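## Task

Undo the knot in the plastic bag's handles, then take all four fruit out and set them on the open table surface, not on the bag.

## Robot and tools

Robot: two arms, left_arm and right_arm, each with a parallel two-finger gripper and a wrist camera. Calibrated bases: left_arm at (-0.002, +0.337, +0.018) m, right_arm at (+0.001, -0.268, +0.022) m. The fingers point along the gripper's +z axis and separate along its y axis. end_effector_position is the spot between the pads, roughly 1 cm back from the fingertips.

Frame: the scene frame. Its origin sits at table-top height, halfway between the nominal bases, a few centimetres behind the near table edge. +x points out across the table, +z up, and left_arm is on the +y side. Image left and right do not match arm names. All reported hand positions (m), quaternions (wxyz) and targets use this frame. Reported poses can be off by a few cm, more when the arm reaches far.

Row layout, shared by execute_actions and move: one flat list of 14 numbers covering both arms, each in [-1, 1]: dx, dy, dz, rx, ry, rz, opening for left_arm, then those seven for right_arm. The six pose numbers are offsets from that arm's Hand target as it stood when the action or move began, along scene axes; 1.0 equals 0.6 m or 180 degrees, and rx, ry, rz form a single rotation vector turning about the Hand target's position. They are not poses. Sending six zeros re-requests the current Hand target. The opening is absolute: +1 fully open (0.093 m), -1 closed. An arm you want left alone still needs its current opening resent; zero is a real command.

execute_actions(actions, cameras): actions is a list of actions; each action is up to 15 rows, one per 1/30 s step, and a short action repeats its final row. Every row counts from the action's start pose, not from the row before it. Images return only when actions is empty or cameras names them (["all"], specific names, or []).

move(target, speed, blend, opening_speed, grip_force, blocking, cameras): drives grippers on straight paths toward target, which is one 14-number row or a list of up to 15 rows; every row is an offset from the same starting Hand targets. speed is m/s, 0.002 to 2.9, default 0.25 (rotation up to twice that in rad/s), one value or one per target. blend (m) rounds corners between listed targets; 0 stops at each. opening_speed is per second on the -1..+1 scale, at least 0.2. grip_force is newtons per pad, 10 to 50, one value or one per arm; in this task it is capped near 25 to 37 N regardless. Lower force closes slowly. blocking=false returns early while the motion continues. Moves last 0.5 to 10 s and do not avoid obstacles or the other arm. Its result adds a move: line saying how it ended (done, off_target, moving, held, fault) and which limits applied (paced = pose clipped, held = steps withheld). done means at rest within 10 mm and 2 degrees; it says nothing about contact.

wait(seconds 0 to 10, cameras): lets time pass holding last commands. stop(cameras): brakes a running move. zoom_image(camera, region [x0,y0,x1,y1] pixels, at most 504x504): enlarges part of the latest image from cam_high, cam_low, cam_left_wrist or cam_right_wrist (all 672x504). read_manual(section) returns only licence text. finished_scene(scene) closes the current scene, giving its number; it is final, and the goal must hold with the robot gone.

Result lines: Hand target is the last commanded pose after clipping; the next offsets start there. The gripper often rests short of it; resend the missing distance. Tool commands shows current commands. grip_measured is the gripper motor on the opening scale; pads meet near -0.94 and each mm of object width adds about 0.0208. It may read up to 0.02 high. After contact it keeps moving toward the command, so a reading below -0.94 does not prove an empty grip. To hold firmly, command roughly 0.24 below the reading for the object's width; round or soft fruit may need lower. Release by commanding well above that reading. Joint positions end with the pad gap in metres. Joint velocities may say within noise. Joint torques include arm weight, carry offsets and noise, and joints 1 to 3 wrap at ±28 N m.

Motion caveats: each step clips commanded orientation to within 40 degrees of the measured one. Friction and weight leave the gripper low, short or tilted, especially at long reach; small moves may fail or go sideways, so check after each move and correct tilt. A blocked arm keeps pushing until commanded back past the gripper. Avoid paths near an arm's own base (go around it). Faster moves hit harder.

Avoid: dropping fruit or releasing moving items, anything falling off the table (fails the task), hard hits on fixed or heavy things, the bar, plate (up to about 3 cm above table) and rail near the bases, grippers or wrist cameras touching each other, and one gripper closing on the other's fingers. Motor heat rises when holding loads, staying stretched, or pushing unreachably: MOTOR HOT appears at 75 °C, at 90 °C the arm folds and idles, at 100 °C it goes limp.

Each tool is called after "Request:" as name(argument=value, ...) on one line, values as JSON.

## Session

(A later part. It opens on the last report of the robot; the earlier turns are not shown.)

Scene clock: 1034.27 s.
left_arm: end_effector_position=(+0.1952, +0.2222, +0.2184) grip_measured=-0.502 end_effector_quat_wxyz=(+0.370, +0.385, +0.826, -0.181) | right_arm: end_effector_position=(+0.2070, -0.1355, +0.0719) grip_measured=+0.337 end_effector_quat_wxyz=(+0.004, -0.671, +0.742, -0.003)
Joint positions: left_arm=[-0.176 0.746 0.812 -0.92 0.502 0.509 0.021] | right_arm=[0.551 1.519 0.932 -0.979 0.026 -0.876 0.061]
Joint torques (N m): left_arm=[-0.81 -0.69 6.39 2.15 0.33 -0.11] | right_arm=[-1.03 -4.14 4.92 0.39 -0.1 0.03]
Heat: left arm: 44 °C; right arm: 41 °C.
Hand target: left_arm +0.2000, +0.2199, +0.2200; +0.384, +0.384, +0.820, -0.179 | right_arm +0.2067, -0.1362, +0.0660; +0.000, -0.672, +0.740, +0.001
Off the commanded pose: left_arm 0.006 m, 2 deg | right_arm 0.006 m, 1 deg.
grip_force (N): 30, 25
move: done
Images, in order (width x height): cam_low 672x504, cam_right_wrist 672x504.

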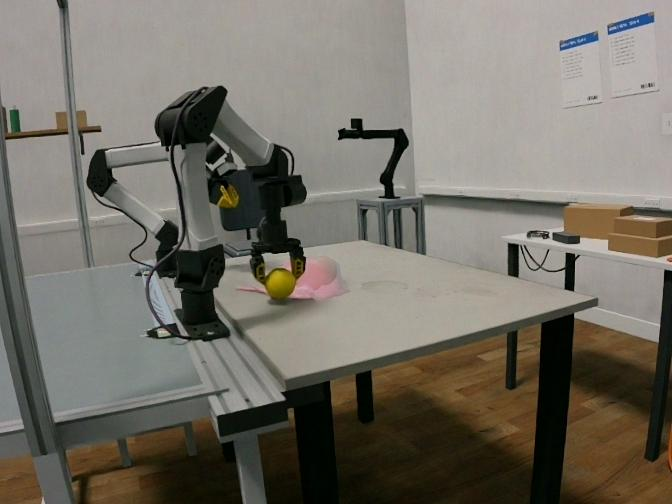

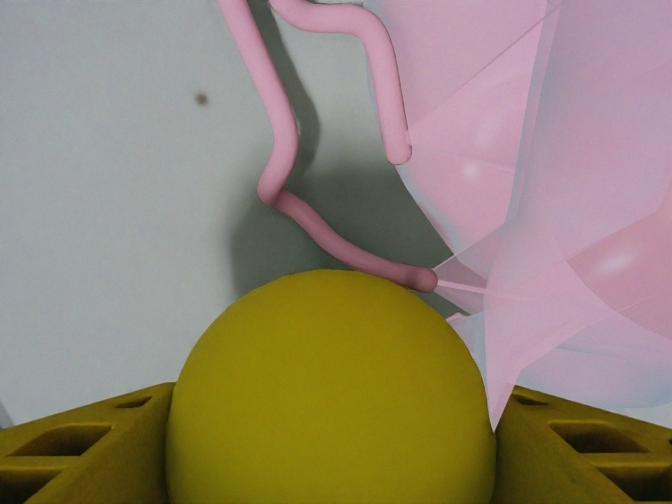

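Request:
move(target=[0,0,0,0,0,0,-0.5, 0,0,-0.0117,0,0,0,0.25], speed=0.02)

Request:
move(target=[0,0,0,0,0,0,-0.5, 0,0,0,0,0,0,0.86], speed=0.03, opening_speed=0.35, cameras=["cam_right_wrist"])

Scene clock: 1038.87 s.
left_arm: end_effector_position=(+0.1952, +0.2222, +0.2184) grip_measured=-0.502 end_effector_quat_wxyz=(+0.370, +0.385, +0.826, -0.181) | right_arm: end_effector_position=(+0.2077, -0.1349, +0.0651) grip_measured=+0.337 end_effector_quat_wxyz=(+0.006, -0.671, +0.742, -0.003)
Joint positions: left_arm=[-0.176 0.746 0.812 -0.92 0.502 0.509 0.021] | right_arm=[0.551 1.529 0.913 -0.947 0.026 -0.877 0.061]
Joint torques (N m): left_arm=[-0.77 -0.76 6.37 2.16 0.33 -0.12] | right_arm=[-0.83 -4.34 4.9 0.35 -0.08 0.02]
Heat: left arm: 44 °C; right arm: 40 °C.
Hand target: left_arm +0.2000, +0.2199, +0.2200; +0.384, +0.384, +0.820, -0.179 | right_arm +0.2067, -0.1362, +0.0590; +0.000, -0.672, +0.740, +0.001
Off the commanded pose: left_arm 0.006 m, 2 deg | right_arm 0.006 m, 1 deg.
grip_force (N): 30, 25
move: done

Scene clock: 1040.83 s.
left_arm: end_effector_position=(+0.1952, +0.2222, +0.2184) grip_measured=-0.502 end_effector_quat_wxyz=(+0.370, +0.385, +0.826, -0.181) | right_arm: end_effector_position=(+0.2077, -0.1349, +0.0651) grip_measured=+0.857 end_effector_quat_wxyz=(+0.006, -0.671, +0.742, -0.003)
Joint positions: left_arm=[-0.176 0.746 0.812 -0.92 0.502 0.509 0.021] | right_arm=[0.551 1.529 0.913 -0.947 0.026 -0.877 0.086]
Joint torques (N m): left_arm=[-0.87 -0.72 6.41 2.15 0.33 -0.12] | right_arm=[-1.03 -4.15 4.92 0.38 -0.05 0]
Heat: left arm: 44 °C; right arm: 40 °C.
Hand target: left_arm +0.2000, +0.2199, +0.2200; +0.384, +0.384, +0.820, -0.179 | right_arm +0.2067, -0.1362, +0.0590; +0.000, -0.672, +0.740, +0.001
Off the commanded pose: left_arm 0.006 m, 2 deg | right_arm 0.006 m, 1 deg.
grip_force (N): 30, 25
move: done
Images, in order (width x height): cam_right_wrist 672x504.

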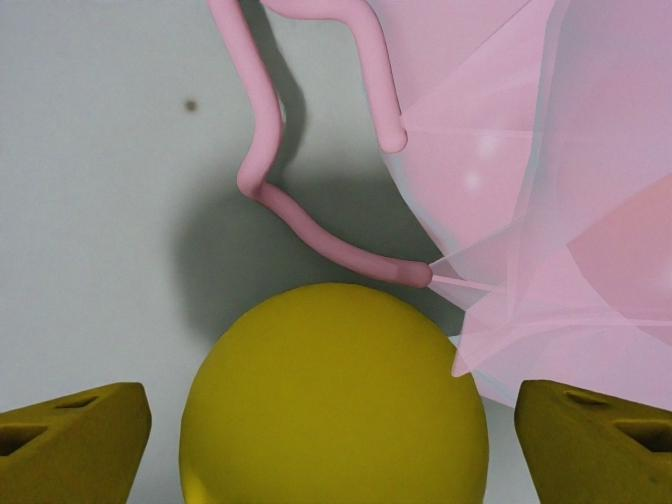

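Request:
move(target=[0,0,0,0,0,0,-0.5, 0,-0.0083,-0.0033,0,0,-0.1361,0.86], speed=0.1, cameras=["cam_right_wrist"])

Scene clock: 1058.60 s.
left_arm: end_effector_position=(+0.1952, +0.2222, +0.2184) grip_measured=-0.502 end_effector_quat_wxyz=(+0.370, +0.385, +0.826, -0.181) | right_arm: end_effector_position=(+0.2069, -0.1407, +0.0614) grip_measured=+0.857 end_effector_quat_wxyz=(+0.001, -0.507, +0.862, -0.002)
Joint positions: left_arm=[-0.176 0.746 0.812 -0.92 0.502 0.509 0.021] | right_arm=[0.532 1.529 0.898 -0.941 0.026 -0.487 0.086]
Joint torques (N m): left_arm=[-0.76 -0.77 6.38 2.15 0.32 -0.12] | right_arm=[-0.98 -4.93 4.78 0.36 -0.08 0.23]
Heat: left arm: 45 °C; right arm: 39 °C.
Hand target: left_arm +0.2000, +0.2199, +0.2200; +0.384, +0.384, +0.820, -0.179 | right_arm +0.2068, -0.1412, +0.0570; +0.000, -0.500, +0.866, +0.001
Off the commanded pose: left_arm 0.006 m, 2 deg | right_arm 0.004 m, 1 deg.
grip_force (N): 30, 25
move: done
Images, in order (width x height): cam_right_wrist 672x504.

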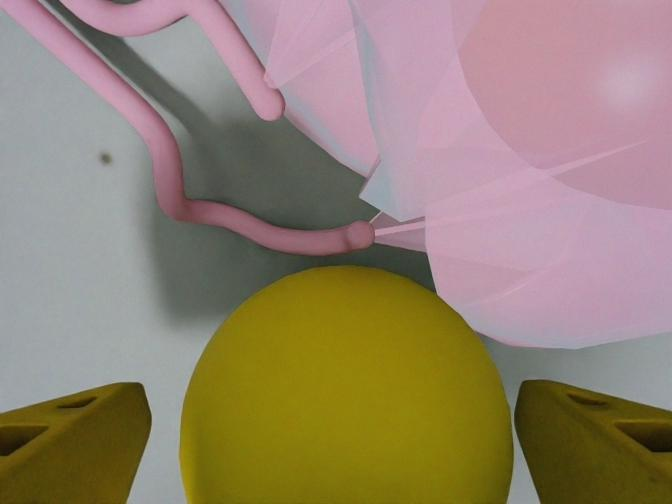

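Request:
move(target=[0,0,0,0,0,0,-0.5, 0,0,0,0,0,0,0.25], speed=0.05, opening_speed=0.5, cameras=["cam_right_wrist"])

Scene clock: 1063.67 s.
left_arm: end_effector_position=(+0.1952, +0.2222, +0.2184) grip_measured=-0.502 end_effector_quat_wxyz=(+0.370, +0.385, +0.826, -0.181) | right_arm: end_effector_position=(+0.2071, -0.1405, +0.0614) grip_measured=+0.344 end_effector_quat_wxyz=(+0.002, -0.507, +0.862, -0.002)
Joint positions: left_arm=[-0.176 0.746 0.812 -0.92 0.502 0.509 0.021] | right_arm=[0.532 1.529 0.898 -0.94 0.026 -0.487 0.062]
Joint torques (N m): left_arm=[-0.8 -0.8 6.42 2.18 0.33 -0.13] | right_arm=[-0.88 -4.83 4.72 0.38 -0.05 0.18]
Heat: left arm: 45 °C; right arm: 39 °C.
Hand target: left_arm +0.2000, +0.2199, +0.2200; +0.384, +0.384, +0.820, -0.179 | right_arm +0.2068, -0.1412, +0.0570; +0.000, -0.500, +0.866, +0.001
Off the commanded pose: left_arm 0.006 m, 2 deg | right_arm 0.004 m, 1 deg.
grip_force (N): 30, 25
move: done
Images, in order (width x height): cam_right_wrist 672x504.

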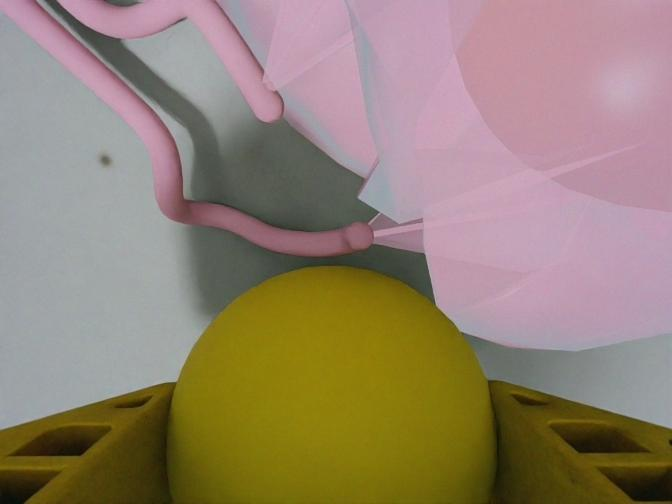

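Request:
move(target=[[0,0,0,0,0,0,-0.5, 0,0,0.12,0,0,0,0.25],[0,0,0,0,0,0,-0.5, 0.072,-0.248,0.12,0,0,-0.2,0.25]], speed=[0.08,0.15], blend=[0.02,0], cameras=["cam_right_wrist","cam_high"])

Scene clock: 1072.57 s.
left_arm: end_effector_position=(+0.1952, +0.2222, +0.2184) grip_measured=-0.502 end_effector_quat_wxyz=(+0.370, +0.385, +0.826, -0.181) | right_arm: end_effector_position=(+0.2445, -0.2894, +0.1245) grip_measured=+0.318 end_effector_quat_wxyz=(-0.004, -0.207, +0.978, -0.002)
Joint positions: left_arm=[-0.176 0.746 0.812 -0.92 0.502 0.509 0.021] | right_arm=[-0.106 1.463 1.109 -1.214 0.026 -0.479 0.06]
Joint torques (N m): left_arm=[-0.81 -0.75 6.45 2.16 0.32 -0.11] | right_arm=[-0.73 -4.12 8.73 0.14 -0.08 0.04]
Motor temperatures (°C): left_arm=[22 26 42 45 21 24 22] | right_arm=[24 37 39 26 24 26 25]
Heat: left arm: 45 °C; right arm: 39 °C.
Hand target: left_arm +0.2000, +0.2199, +0.2200; +0.384, +0.384, +0.821, -0.179 | right_arm +0.2499, -0.2899, +0.1290; +0.000, -0.208, +0.978, +0.001
Off the commanded pose: left_arm 0.006 m, 2 deg | right_arm 0.007 m, 1 deg.
grip_force (N): 30, 25
move: done
Images, in order (width x height): cam_high 672x504, cam_right_wrist 672x504.

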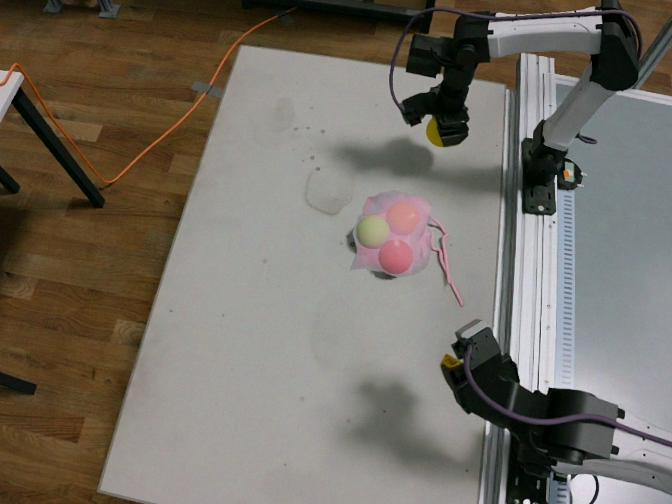

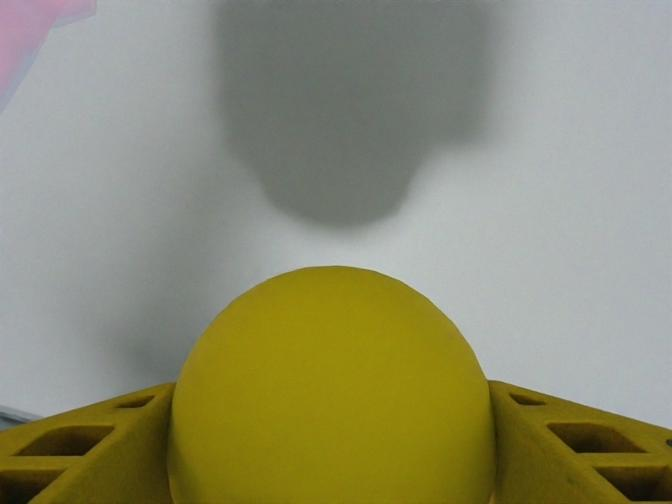

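Request:
move(target=[[0,0,0,0,0,0,-0.5, 0,0,-0.113,0,0,0,0.25],[0,0,0,0,0,0,-0.5, 0,0,-0.122,0,0,0,0.86]], speed=[0.06,0.02], opening_speed=0.4, cameras=["cam_right_wrist"])

Scene clock: 1079.27 s.
left_arm: end_effector_position=(+0.1952, +0.2222, +0.2184) grip_measured=-0.502 end_effector_quat_wxyz=(+0.370, +0.385, +0.826, -0.181) | right_arm: end_effector_position=(+0.2511, -0.2897, +0.0617) grip_measured=+0.857 end_effector_quat_wxyz=(+0.004, -0.206, +0.979, -0.004)
Joint positions: left_arm=[-0.176 0.746 0.812 -0.92 0.502 0.509 0.021] | right_arm=[-0.11 1.535 0.919 -0.934 0.026 -0.482 0.086]
Joint torques (N m): left_arm=[-0.77 -0.81 6.49 2.15 0.31 -0.11] | right_arm=[-0.95 -4.42 5.01 0.4 -0.09 0.01]
Heat: left arm: 45 °C; right arm: 39 °C.
Hand target: left_arm +0.2000, +0.2199, +0.2200; +0.384, +0.384, +0.821, -0.179 | right_arm +0.2500, -0.2900, +0.0559; +0.001, -0.207, +0.978, +0.000
Off the commanded pose: left_arm 0.005 m, 2 deg | right_arm 0.006 m, 1 deg.
grip_force (N): 30, 25
move: done
Images, in order (width x height): cam_right_wrist 672x504.

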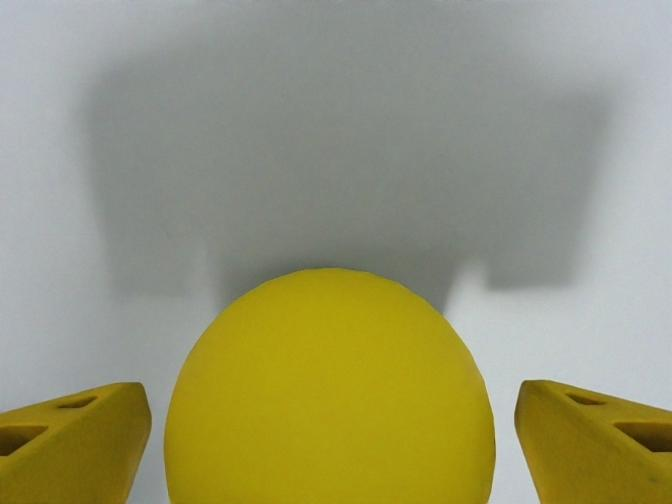

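Request:
move(target=[[0,0,0,0,0,0,-0.5, 0,0,0.16,0,0,0,0.88],[0,0,0,0,0,0,-0.5, -0.08,0.1,0.25,0,0,0,0.88]], speed=[0.08,0.2], blend=[0.02,0], cameras=["cam_right_wrist","cam_left_wrist","cam_high"])

Scene clock: 1089.53 s.
left_arm: end_effector_position=(+0.1952, +0.2222, +0.2184) grip_measured=-0.502 end_effector_quat_wxyz=(+0.370, +0.385, +0.826, -0.181) | right_arm: end_effector_position=(+0.2022, -0.2319, +0.1971) grip_measured=+0.877 end_effector_quat_wxyz=(-0.010, -0.209, +0.978, +0.000)
Joint positions: left_arm=[-0.176 0.746 0.812 -0.92 0.502 0.509 0.021] | right_arm=[0.171 1.339 1.291 -1.539 0.023 -0.206 0.087]
Joint torques (N m): left_arm=[-0.84 -0.83 6.42 2.15 0.34 -0.11] | right_arm=[0.53 -4.81 8.31 0.08 0.01 0.22]
Heat: left arm: 45 °C; right arm: 39 °C.
Hand target: left_arm +0.2000, +0.2199, +0.2200; +0.384, +0.384, +0.821, -0.179 | right_arm +0.2020, -0.2300, +0.2059; +0.001, -0.208, +0.978, +0.001
Off the commanded pose: left_arm 0.005 m, 2 deg | right_arm 0.009 m, 1 deg.
grip_force (N): 30, 25
move: done
Images, in order (width x height): cam_high 672x504, cam_left_wrist 672x504, cam_right_wrist 672x504.

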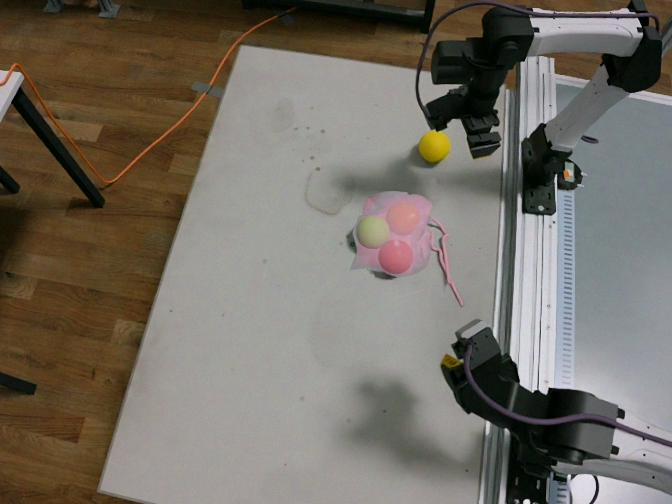

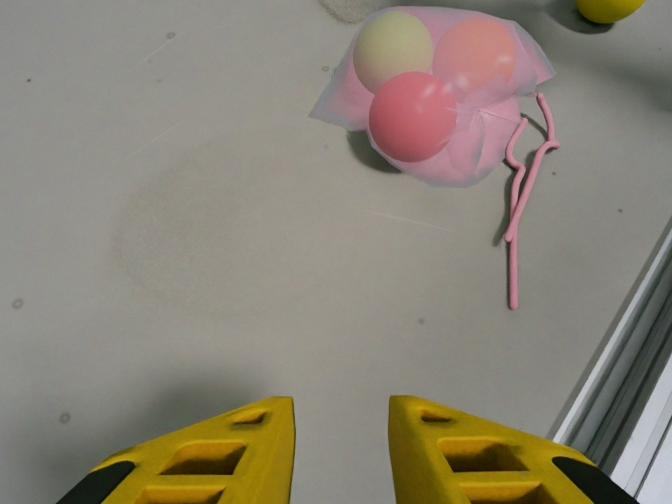

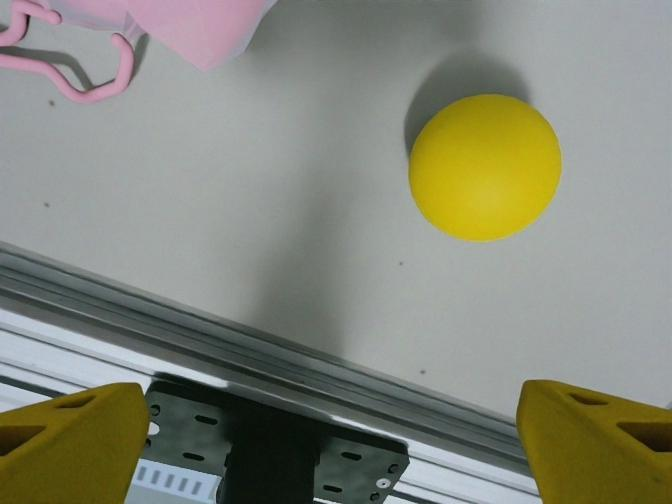

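Request:
zoom_image(camera="cam_high", region=[330, 175, 480, 315])

Request:
zoom_image(camera="cam_left_wrist", region=[290, 0, 580, 200])

Scaled by 3.360 from the camera's 672x504 image, which has a finer 960x720 frame.

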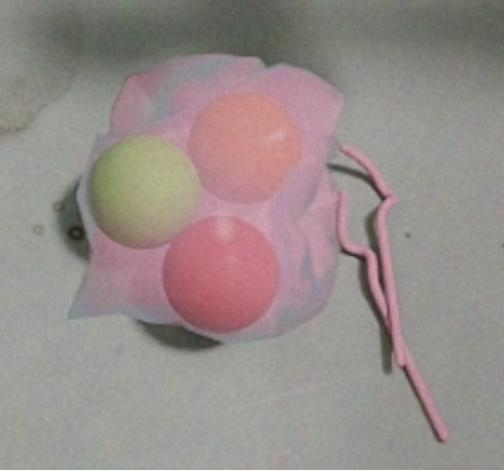

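Scaled by 1.738 from the camera's 672x504 image, which has a finer 960x720 frame.

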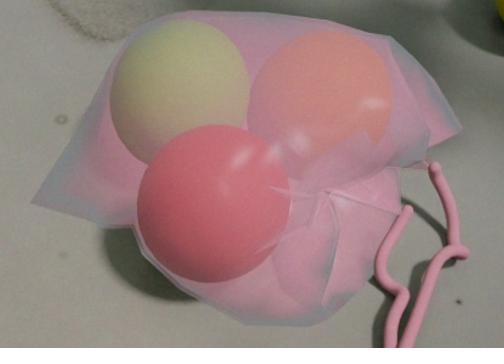

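Request:
move(target=[0,0,0,0,0,0,-0.5, 0.015,0.208,-0.0667,0.1225,-0.2175,0.0576,-0.2], speed=0.2, cameras=["cam_right_wrist"])

Scene clock: 1122.33 s.
left_arm: end_effector_position=(+0.1952, +0.2222, +0.2184) grip_measured=-0.502 end_effector_quat_wxyz=(+0.370, +0.385, +0.826, -0.181) | right_arm: end_effector_position=(+0.2082, -0.1085, +0.1646) grip_measured=-0.197 end_effector_quat_wxyz=(+0.352, -0.282, +0.886, +0.110)
Joint positions: left_arm=[-0.176 0.746 0.812 -0.92 0.502 0.509 0.021] | right_arm=[0.686 0.848 0.637 -0.614 0.096 0.067 0.036]
Joint torques (N m): left_arm=[-0.8 -0.72 6.37 2.16 0.32 -0.12] | right_arm=[0.2 -1.74 6.02 1.84 0.15 0.23]
Heat: left arm: 46 °C; right arm: 42 °C.
Hand target: left_arm +0.2000, +0.2199, +0.2200; +0.384, +0.384, +0.821, -0.179 | right_arm +0.2110, -0.1052, +0.1657; +0.365, -0.277, +0.882, +0.115
Off the commanded pose: left_arm 0.005 m, 2 deg | right_arm 0.005 m, 2 deg.
grip_force (N): 30, 25
move: done
Images, in order (width x height): cam_right_wrist 672x504.

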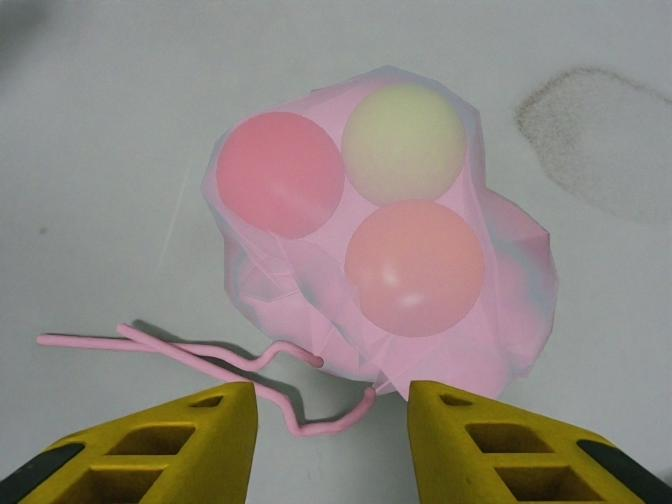

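Request:
zoom_image(camera="cam_right_wrist", region=[180, 50, 580, 410])

Scaled by 1.260 from the camera's 672x504 image, which has a finer 960x720 frame.

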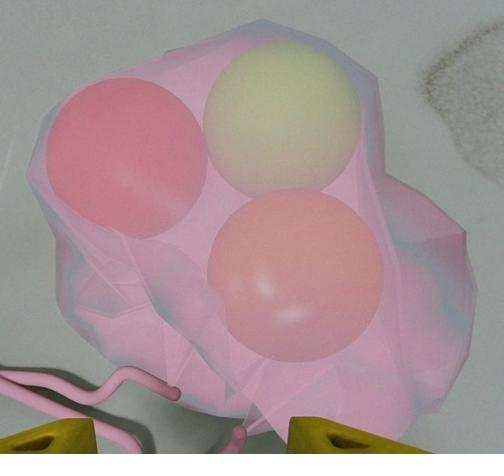

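Request:
move(target=[0,0,0,0,0,0,-0.5, -0.08,-0.01,0,0,0,0,-0.2], speed=0.15, cameras=["cam_right_wrist"])

Request:
zoom_image(camera="cam_right_wrist", region=[200, 0, 590, 320])

Scene clock: 1141.13 s.
left_arm: end_effector_position=(+0.1952, +0.2222, +0.2184) grip_measured=-0.502 end_effector_quat_wxyz=(+0.370, +0.385, +0.826, -0.181) | right_arm: end_effector_position=(+0.1677, -0.1049, +0.1755) grip_measured=-0.197 end_effector_quat_wxyz=(+0.379, -0.275, +0.874, +0.128)
Joint positions: left_arm=[-0.176 0.746 0.812 -0.92 0.502 0.509 0.021] | right_arm=[0.935 0.677 0.599 -0.71 0.266 0.249 0.036]
Joint torques (N m): left_arm=[-0.85 -0.77 6.42 2.16 0.33 -0.11] | right_arm=[0.35 -0.34 6.32 1.2 0.26 0.22]
Motor temperatures (°C): left_arm=[22 25 41 46 22 24 22] | right_arm=[24 34 41 31 24 26 24]
Heat: left arm: 46 °C; right arm: 41 °C.
Hand target: left_arm +0.2000, +0.2199, +0.2200; +0.384, +0.384, +0.821, -0.179 | right_arm +0.1629, -0.1112, +0.1656; +0.364, -0.277, +0.881, +0.115
Off the commanded pose: left_arm 0.005 m, 2 deg | right_arm 0.013 m, 2 deg.
grip_force (N): 30, 25
move: off_target (right_arm)
Images, in order (width x height): cam_right_wrist 672x504.

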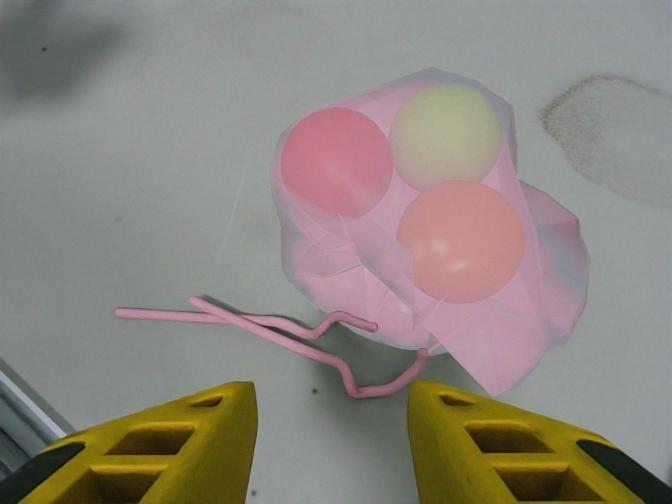

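Scaled by 1.292 from the camera's 672x504 image, which has a finer 960x720 frame.

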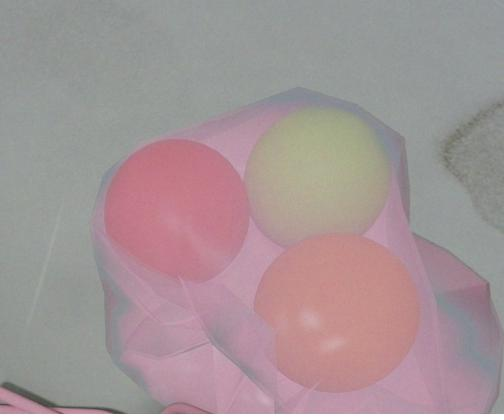

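Request:
zoom_image(camera="cam_right_wrist", region=[270, 190, 530, 400])

Scaled by 1.938 from the camera's 672x504 image, which has a finer 960x720 frame.

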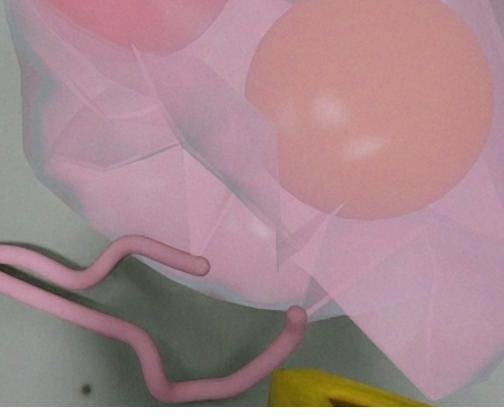

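Request:
move(target=[0,0,0,0,0,0,-0.5, 0.0985,-0.0213,-0.1093,-0.022,0.0509,-0.1326,-0.4], speed=0.12, cameras=["cam_right_wrist"])

Scene clock: 1176.37 s.
left_arm: end_effector_position=(+0.1952, +0.2222, +0.2184) grip_measured=-0.502 end_effector_quat_wxyz=(+0.370, +0.385, +0.826, -0.181) | right_arm: end_effector_position=(+0.2139, -0.1273, +0.0961) grip_measured=-0.397 end_effector_quat_wxyz=(+0.286, -0.104, +0.952, +0.023)
Joint positions: left_arm=[-0.176 0.746 0.812 -0.92 0.502 0.509 0.021] | right_arm=[0.772 1.089 0.574 -0.572 0.345 0.505 0.026]
Joint torques (N m): left_arm=[-0.8 -0.79 6.35 2.13 0.35 -0.11] | right_arm=[-1.03 -1.74 7.57 1.35 0.38 0.23]
Heat: left arm: 46 °C; right arm: 39 °C.
Hand target: left_arm +0.2000, +0.2199, +0.2200; +0.384, +0.384, +0.821, -0.179 | right_arm +0.2221, -0.1240, +0.1002; +0.300, -0.091, +0.949, +0.028
Off the commanded pose: left_arm 0.005 m, 2 deg | right_arm 0.010 m, 2 deg.
grip_force (N): 30, 25
move: done
Images, in order (width x height): cam_right_wrist 672x504.

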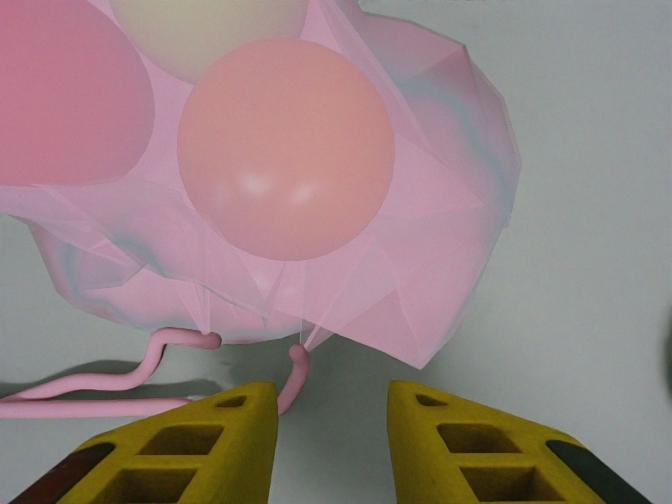

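Request:
move(target=[0,0,0,0,0,0,-0.5, -0.0168,0.0217,-0.09,0,0,0,-0.4], speed=0.05, cameras=["cam_right_wrist"])

Scene clock: 1190.10 s.
left_arm: end_effector_position=(+0.1952, +0.2222, +0.2184) grip_measured=-0.502 end_effector_quat_wxyz=(+0.370, +0.385, +0.826, -0.181) | right_arm: end_effector_position=(+0.2110, -0.1129, +0.0487) grip_measured=-0.397 end_effector_quat_wxyz=(+0.293, -0.095, +0.951, +0.027)
Joint positions: left_arm=[-0.176 0.746 0.812 -0.92 0.502 0.509 0.021] | right_arm=[0.84 1.235 0.441 -0.301 0.384 0.584 0.026]
Joint torques (N m): left_arm=[-0.81 -0.81 6.52 2.16 0.32 -0.1] | right_arm=[0.42 -2.06 5.34 1.34 0.41 0.24]
Heat: left arm: 47 °C; right arm: 41 °C.
Hand target: left_arm +0.2000, +0.2199, +0.2200; +0.384, +0.384, +0.821, -0.179 | right_arm +0.2120, -0.1110, +0.0462; +0.300, -0.091, +0.949, +0.028
Off the commanded pose: left_arm 0.005 m, 2 deg | right_arm 0.003 m, 1 deg.
grip_force (N): 30, 25
move: done
Images, in order (width x height): cam_right_wrist 672x504.

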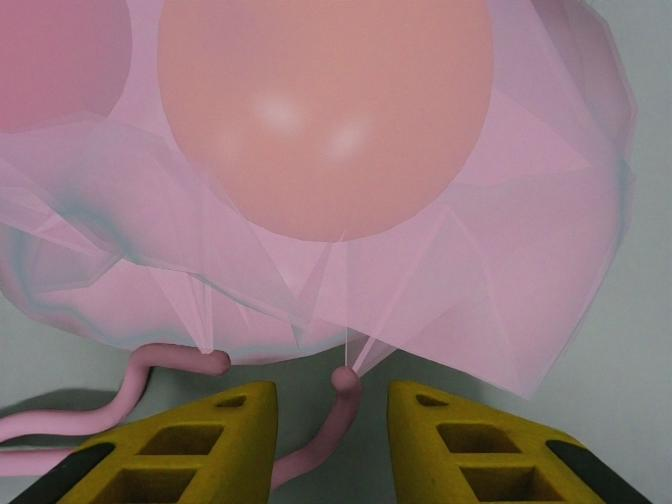

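Request:
move(target=[[0,0,0,0,0,0,-0.5, 0,0,-0.0353,0,0,0,-0.4],[0,0,0,0,0,0,-0.5, 0,0,-0.0353,0,0,0,-1]], speed=0.03, opening_speed=0.6, cameras=["cam_right_wrist"])

Scene clock: 1201.43 s.
left_arm: end_effector_position=(+0.1952, +0.2222, +0.2184) grip_measured=-0.502 end_effector_quat_wxyz=(+0.370, +0.385, +0.826, -0.181) | right_arm: end_effector_position=(+0.2120, -0.1113, +0.0283) grip_measured=-0.880 end_effector_quat_wxyz=(+0.295, -0.094, +0.950, +0.029)
Joint positions: left_arm=[-0.176 0.746 0.812 -0.92 0.502 0.509 0.021] | right_arm=[0.84 1.314 0.388 -0.162 0.385 0.584 0.003]
Joint torques (N m): left_arm=[-0.76 -0.79 6.39 2.14 0.32 -0.13] | right_arm=[0.24 -2.39 4.7 1.35 0.38 0.19]
Heat: left arm: 47 °C; right arm: 40 °C.
Hand target: left_arm +0.2000, +0.2199, +0.2200; +0.384, +0.384, +0.821, -0.179 | right_arm +0.2121, -0.1110, +0.0250; +0.300, -0.091, +0.949, +0.029
Off the commanded pose: left_arm 0.005 m, 2 deg | right_arm 0.003 m, 1 deg.
grip_force (N): 30, 25
move: done
Images, in order (width x height): cam_right_wrist 672x504.

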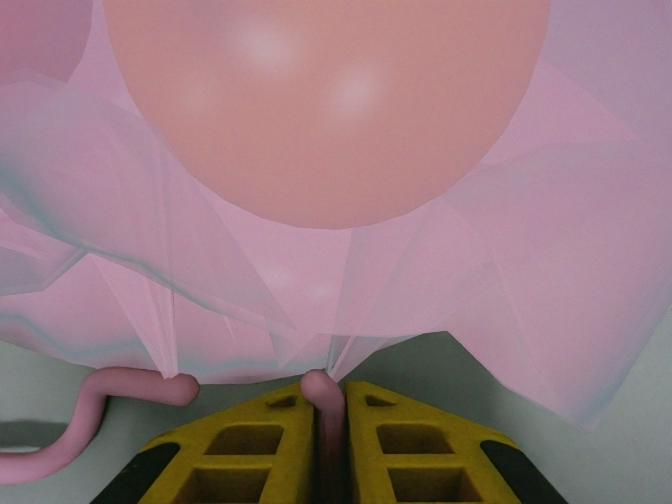

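Request:
move(target=[[0,0,0,0,0,0,-0.5, 0.005,-0.0067,0.2083,0,0,0,-1],[0,0,0,0,0,0,-0.5, 0.1467,-0.0317,0.2167,0,0,0,-1],[0,0,0,0,0,0,-0.5, 0.2717,-0.065,0.1917,0,0,0,-1]], speed=[0.08,0.1,0.1], blend=[0.03,0.03,0], cameras=["cam_right_wrist","cam_high","cam_left_wrist"])

Scene clock: 1210.17 s.
left_arm: end_effector_position=(+0.1953, +0.2222, +0.2185) grip_measured=-0.502 end_effector_quat_wxyz=(+0.370, +0.385, +0.826, -0.181) | right_arm: end_effector_position=(+0.3602, -0.1556, +0.1303) grip_measured=-0.889 end_effector_quat_wxyz=(+0.279, -0.090, +0.956, +0.018)
Joint positions: left_arm=[-0.176 0.746 0.812 -0.92 0.502 0.509 0.021] | right_arm=[0.324 1.508 1.014 -0.519 0.129 0.137 0.003]
Joint torques (N m): left_arm=[-0.8 -0.77 6.37 2.14 0.34 -0.1] | right_arm=[-0.88 -5.23 9.81 1.54 -0.07 0.04]
Heat: left arm: 47 °C; right arm: 40 °C.
Hand target: left_arm +0.2000, +0.2199, +0.2200; +0.384, +0.384, +0.821, -0.179 | right_arm +0.3750, -0.1499, +0.1399; +0.300, -0.092, +0.949, +0.028
Off the commanded pose: left_arm 0.005 m, 2 deg | right_arm 0.019 m, 3 deg.
grip_force (N): 30, 25
move: off_target (right_arm)
Images, in order (width x height): cam_high 672x504, cam_left_wrist 672x504, cam_right_wrist 672x504.

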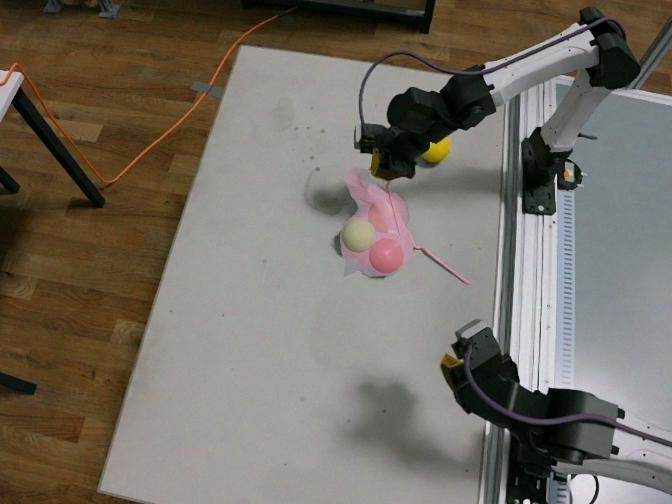

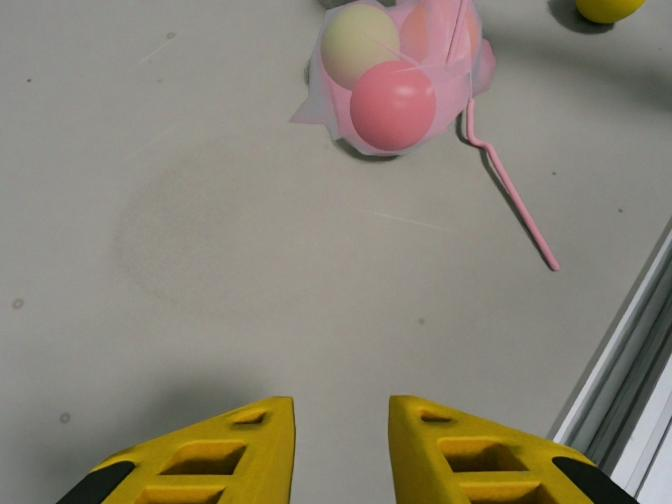

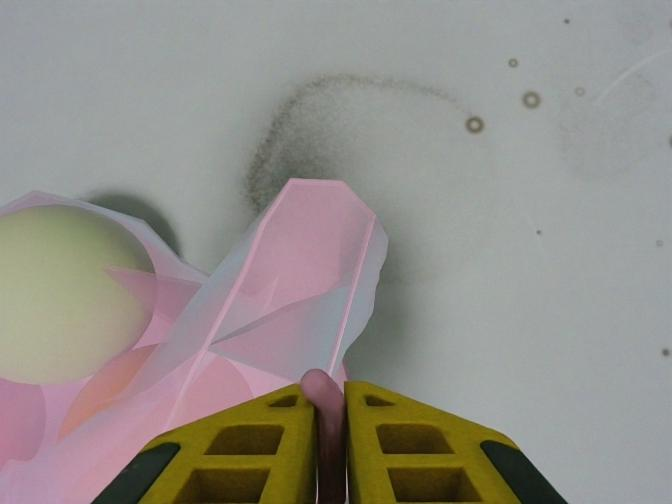

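Request:
zoom_image(camera="cam_left_wrist", region=[280, 0, 520, 180])

Request:
zoom_image(camera="cam_high", region=[320, 150, 460, 290])

Scaled by 2.100 from the camera's 672x504 image, which has a finer 960x720 frame.

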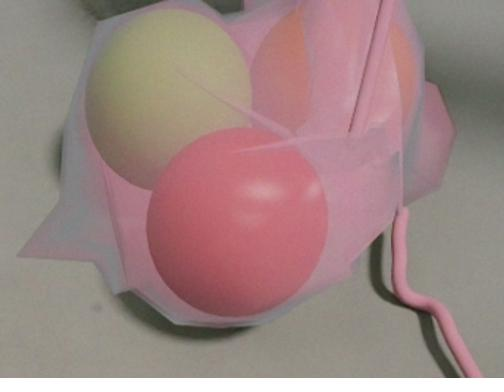

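Scaled by 3.600 from the camera's 672x504 image, which has a finer 960x720 frame.

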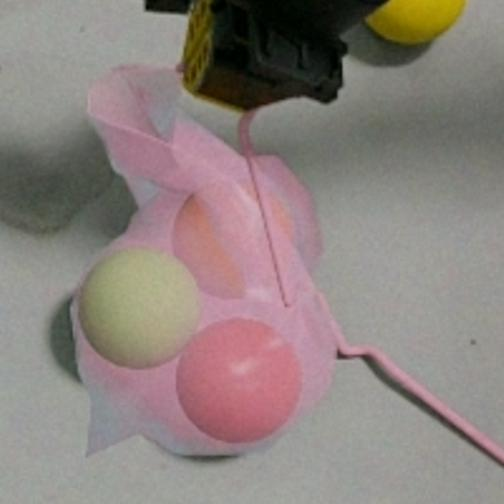

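Request:
move(target=[[0,0,0,0,0,0,-0.5, 0.005,-0.02,-0.09,0,0,0,-1],[0,0,0,0,0,0,-0.5, 0.005,-0.02,-0.09,0,0,0,-0.4],[0,0,0,0,0,0,-0.5, -0.045,-0.03,0.0,0,0,0,-0.4],[0,0,0,0,0,0,-0.5, -0.22,-0.08,0.06,0,0,0,-0.4]], speed=[0.08,0.05,0.1,0.2], opening_speed=1.0, cameras=["cam_high","cam_left_wrist"])

Scene clock: 1223.37 s.
left_arm: end_effector_position=(+0.1953, +0.2222, +0.2185) grip_measured=-0.502 end_effector_quat_wxyz=(+0.370, +0.385, +0.826, -0.181) | right_arm: end_effector_position=(+0.2524, -0.1954, +0.1843) grip_measured=-0.402 end_effector_quat_wxyz=(+0.317, -0.092, +0.943, +0.034)
Joint positions: left_arm=[-0.176 0.746 0.812 -0.92 0.502 0.509 0.021] | right_arm=[0.326 0.942 0.817 -0.802 0.117 0.13 0.026]
Joint torques (N m): left_arm=[-0.77 -0.79 6.41 2.16 0.32 -0.11] | right_arm=[0.39 -2.41 5.97 1.08 0.18 0.25]
Heat: left arm: 47 °C; right arm: 40 °C.
Hand target: left_arm +0.2000, +0.2199, +0.2200; +0.384, +0.384, +0.821, -0.179 | right_arm +0.2431, -0.1979, +0.1760; +0.300, -0.092, +0.949, +0.028
Off the commanded pose: left_arm 0.005 m, 2 deg | right_arm 0.013 m, 2 deg.
grip_force (N): 30, 25
move: off_target (right_arm)
Images, in order (width x height): cam_high 672x504, cam_left_wrist 672x504.

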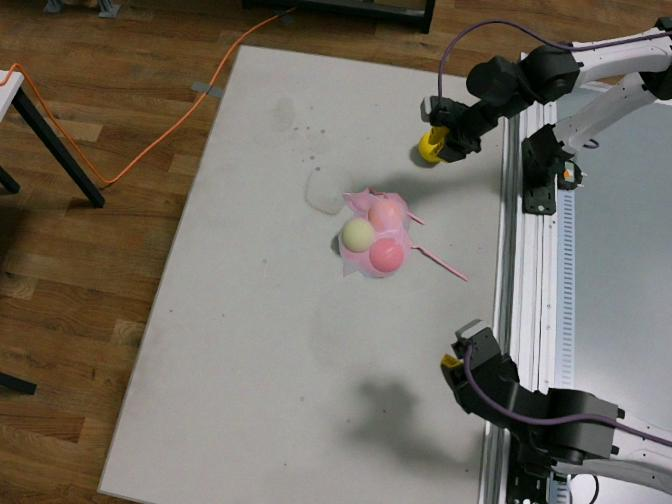

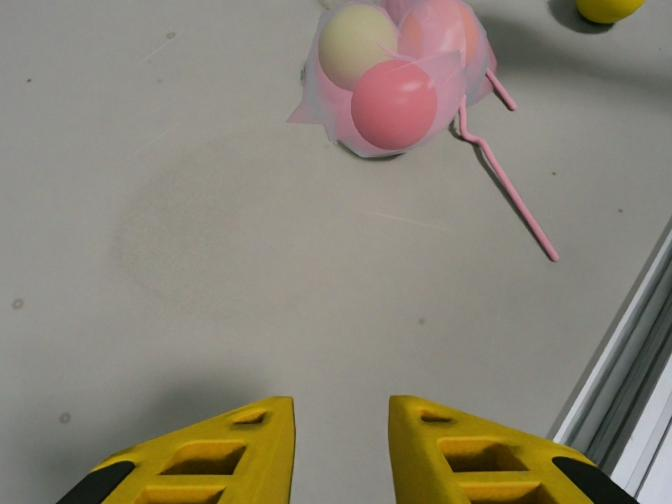

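Request:
move(target=[0,0,0,0,0,0,-0.5, -0.03,0.155,0.0067,0.022,-0.0509,0.1326,-0.4], speed=0.15, cameras=["cam_right_wrist"])

Request:
zoom_image(camera="cam_right_wrist", region=[160, 60, 580, 400])

Scene clock: 1229.77 s.
left_arm: end_effector_position=(+0.1953, +0.2222, +0.2185) grip_measured=-0.502 end_effector_quat_wxyz=(+0.370, +0.385, +0.826, -0.181) | right_arm: end_effector_position=(+0.2237, -0.1110, +0.1786) grip_measured=-0.402 end_effector_quat_wxyz=(+0.354, -0.269, +0.890, +0.106)
Joint positions: left_arm=[-0.176 0.746 0.812 -0.92 0.502 0.509 0.021] | right_arm=[0.63 0.9 0.709 -0.631 0.077 0.047 0.026]
Joint torques (N m): left_arm=[-0.79 -0.75 6.42 2.14 0.33 -0.11] | right_arm=[0.39 -1.96 6.17 1.82 -0.06 0]
Heat: left arm: 47 °C; right arm: 40 °C.
Hand target: left_arm +0.2000, +0.2199, +0.2200; +0.384, +0.384, +0.821, -0.179 | right_arm +0.2251, -0.1049, +0.1800; +0.365, -0.277, +0.882, +0.115
Off the commanded pose: left_arm 0.005 m, 2 deg | right_arm 0.006 m, 2 deg.
grip_force (N): 30, 25
move: done
Images, in order (width x height): cam_right_wrist 672x504.

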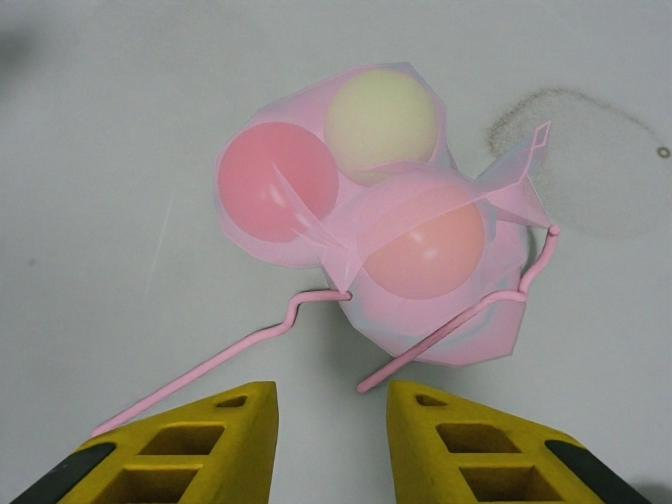

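Scaled by 1.200 from the camera's 672x504 image, which has a finer 960x720 frame.

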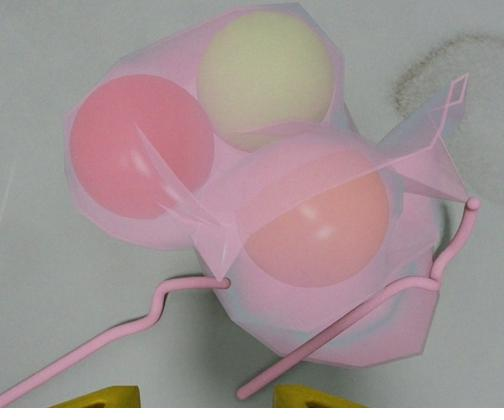

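Request:
move(target=[0,0,0,0,0,0,-0.5, 0.0665,0.0032,-0.175,-0.0048,0.0099,-0.1093,-0.5], speed=0.1, cameras=["cam_right_wrist"])

Scene clock: 1262.10 s.
left_arm: end_effector_position=(+0.1953, +0.2222, +0.2185) grip_measured=-0.502 end_effector_quat_wxyz=(+0.370, +0.385, +0.826, -0.181) | right_arm: end_effector_position=(+0.2638, -0.1055, +0.0773) grip_measured=-0.498 end_effector_quat_wxyz=(+0.356, -0.127, +0.925, +0.047)
Joint positions: left_arm=[-0.176 0.746 0.812 -0.92 0.502 0.509 0.021] | right_arm=[0.687 1.266 0.491 -0.119 0.321 0.335 0.021]
Joint torques (N m): left_arm=[-0.77 -0.77 6.45 2.16 0.33 -0.1] | right_arm=[0.46 -2.78 5.61 1.71 0.28 0.2]
Heat: left arm: 48 °C; right arm: 40 °C.
Hand target: left_arm +0.2000, +0.2199, +0.2200; +0.384, +0.384, +0.821, -0.179 | right_arm +0.2649, -0.1029, +0.0750; +0.363, -0.124, +0.922, +0.049
Off the commanded pose: left_arm 0.005 m, 2 deg | right_arm 0.004 m, 1 deg.
grip_force (N): 30, 25
move: done
Images, in order (width x height): cam_right_wrist 672x504.

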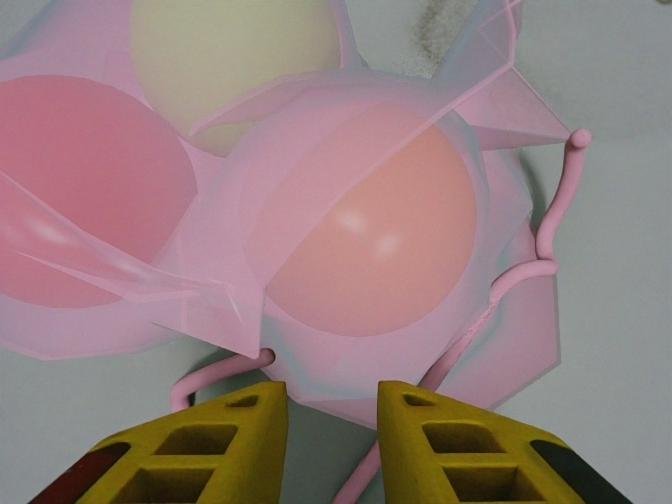

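Request:
move(target=[[0,0,0,0,0,0,-0.5, 0.0152,0.0048,-0.055,0,0,0,-0.5],[0,0,0,0,0,0,-0.5, 0.0152,0.0048,-0.0917,0,0,0,-0.5],[0,0,0,0,0,0,-0.5, 0.0152,0.0048,-0.0917,0,0,0,-1]], speed=[0.06,0.03,0.03], opening_speed=0.6, blend=[0.01,0,0], cameras=["cam_right_wrist"])

Scene clock: 1287.50 s.
left_arm: end_effector_position=(+0.1953, +0.2222, +0.2185) grip_measured=-0.502 end_effector_quat_wxyz=(+0.370, +0.385, +0.826, -0.181) | right_arm: end_effector_position=(+0.2768, -0.0958, +0.0282) grip_measured=-0.983 end_effector_quat_wxyz=(+0.370, -0.120, +0.920, +0.054)
Joint positions: left_arm=[-0.176 0.746 0.812 -0.92 0.502 0.509 0.021] | right_arm=[0.68 1.524 0.399 0.266 0.321 0.335 0]
Joint torques (N m): left_arm=[-0.81 -0.88 6.38 2.15 0.32 -0.12] | right_arm=[-1.06 -3.56 4.19 1.54 0.12 0.04]
Heat: left arm: 48 °C; right arm: 39 °C.
Hand target: left_arm +0.2000, +0.2199, +0.2200; +0.384, +0.384, +0.821, -0.179 | right_arm +0.2741, -0.1000, +0.0201; +0.363, -0.124, +0.922, +0.049
Off the commanded pose: left_arm 0.005 m, 2 deg | right_arm 0.010 m, 1 deg.
grip_force (N): 30, 25
move: done
Images, in order (width x height): cam_right_wrist 672x504.

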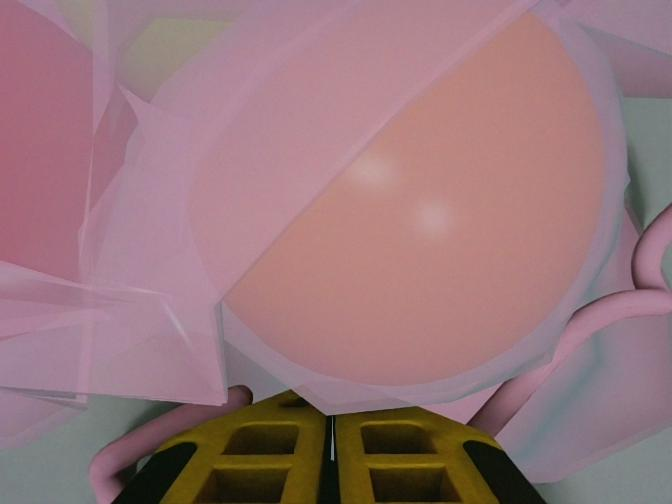

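Request:
zoom_image(camera="cam_right_wrist", region=[180, 330, 520, 504])

Scaled by 1.482 from the camera's 672x504 image, which has a finer 960x720 frame.

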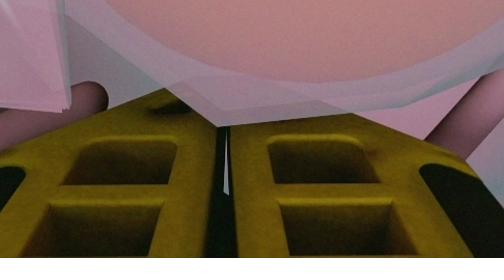

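Request:
move(target=[[0,0,0,0,0,0,-0.5, 0.0115,0.0017,0.0265,0,0,0,-1],[0,0,0,0,0,0,-0.5, 0.0082,0.0017,0.0915,0,0,0,-1],[0,0,0,0,0,0,-0.5, 0.0182,0.005,0.158,0,0,0,-1]], speed=[0.05,0.07,0.08], blend=[0.006,0.01,0], cameras=["cam_right_wrist","cam_left_wrist"])

Scene clock: 1320.83 s.
left_arm: end_effector_position=(+0.1953, +0.2222, +0.2185) grip_measured=-0.502 end_effector_quat_wxyz=(+0.370, +0.385, +0.826, -0.181) | right_arm: end_effector_position=(+0.2831, -0.0989, +0.1036) grip_measured=-0.983 end_effector_quat_wxyz=(+0.360, -0.121, +0.924, +0.043)
Joint positions: left_arm=[-0.176 0.746 0.812 -0.92 0.502 0.509 0.021] | right_arm=[0.664 1.292 0.62 -0.213 0.321 0.324 0]
Joint torques (N m): left_arm=[-0.8 -0.84 6.37 2.14 0.33 -0.12] | right_arm=[-0.88 -6.01 9.4 1.11 0.13 0.03]
Heat: left arm: 48 °C; right arm: 38 °C.
Hand target: left_arm +0.2000, +0.2199, +0.2200; +0.384, +0.384, +0.821, -0.179 | right_arm +0.2851, -0.0970, +0.1148; +0.363, -0.124, +0.922, +0.049
Off the commanded pose: left_arm 0.005 m, 2 deg | right_arm 0.012 m, 1 deg.
grip_force (N): 30, 25
move: off_target (right_arm)
Images, in order (width x height): cam_left_wrist 672x504, cam_right_wrist 672x504.

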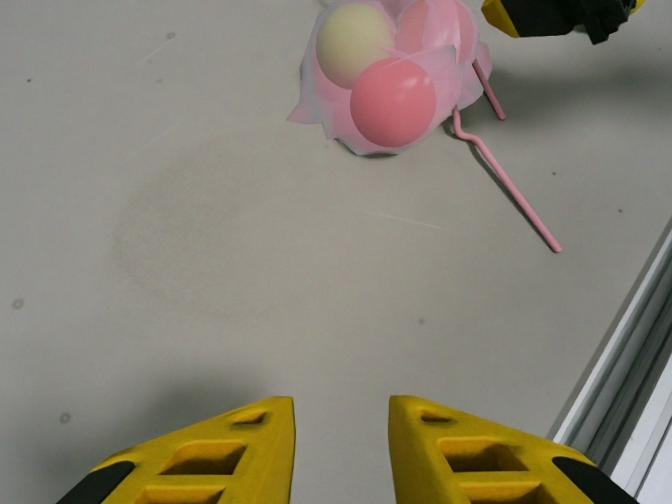

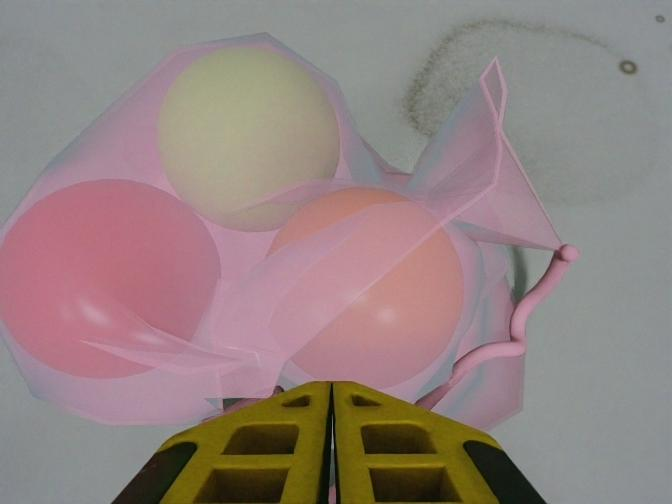

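Request:
zoom_image(camera="cam_right_wrist", region=[190, 150, 540, 430])

Scaled by 1.440 from the camera's 672x504 image, which has a finer 960x720 frame.

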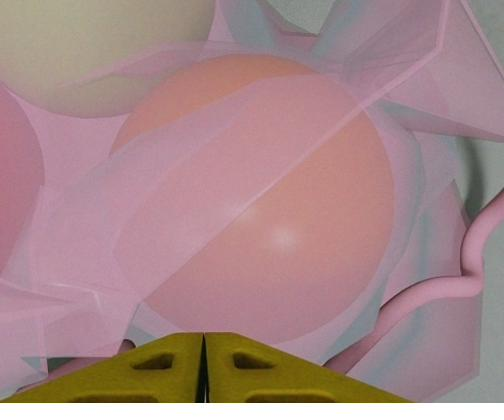

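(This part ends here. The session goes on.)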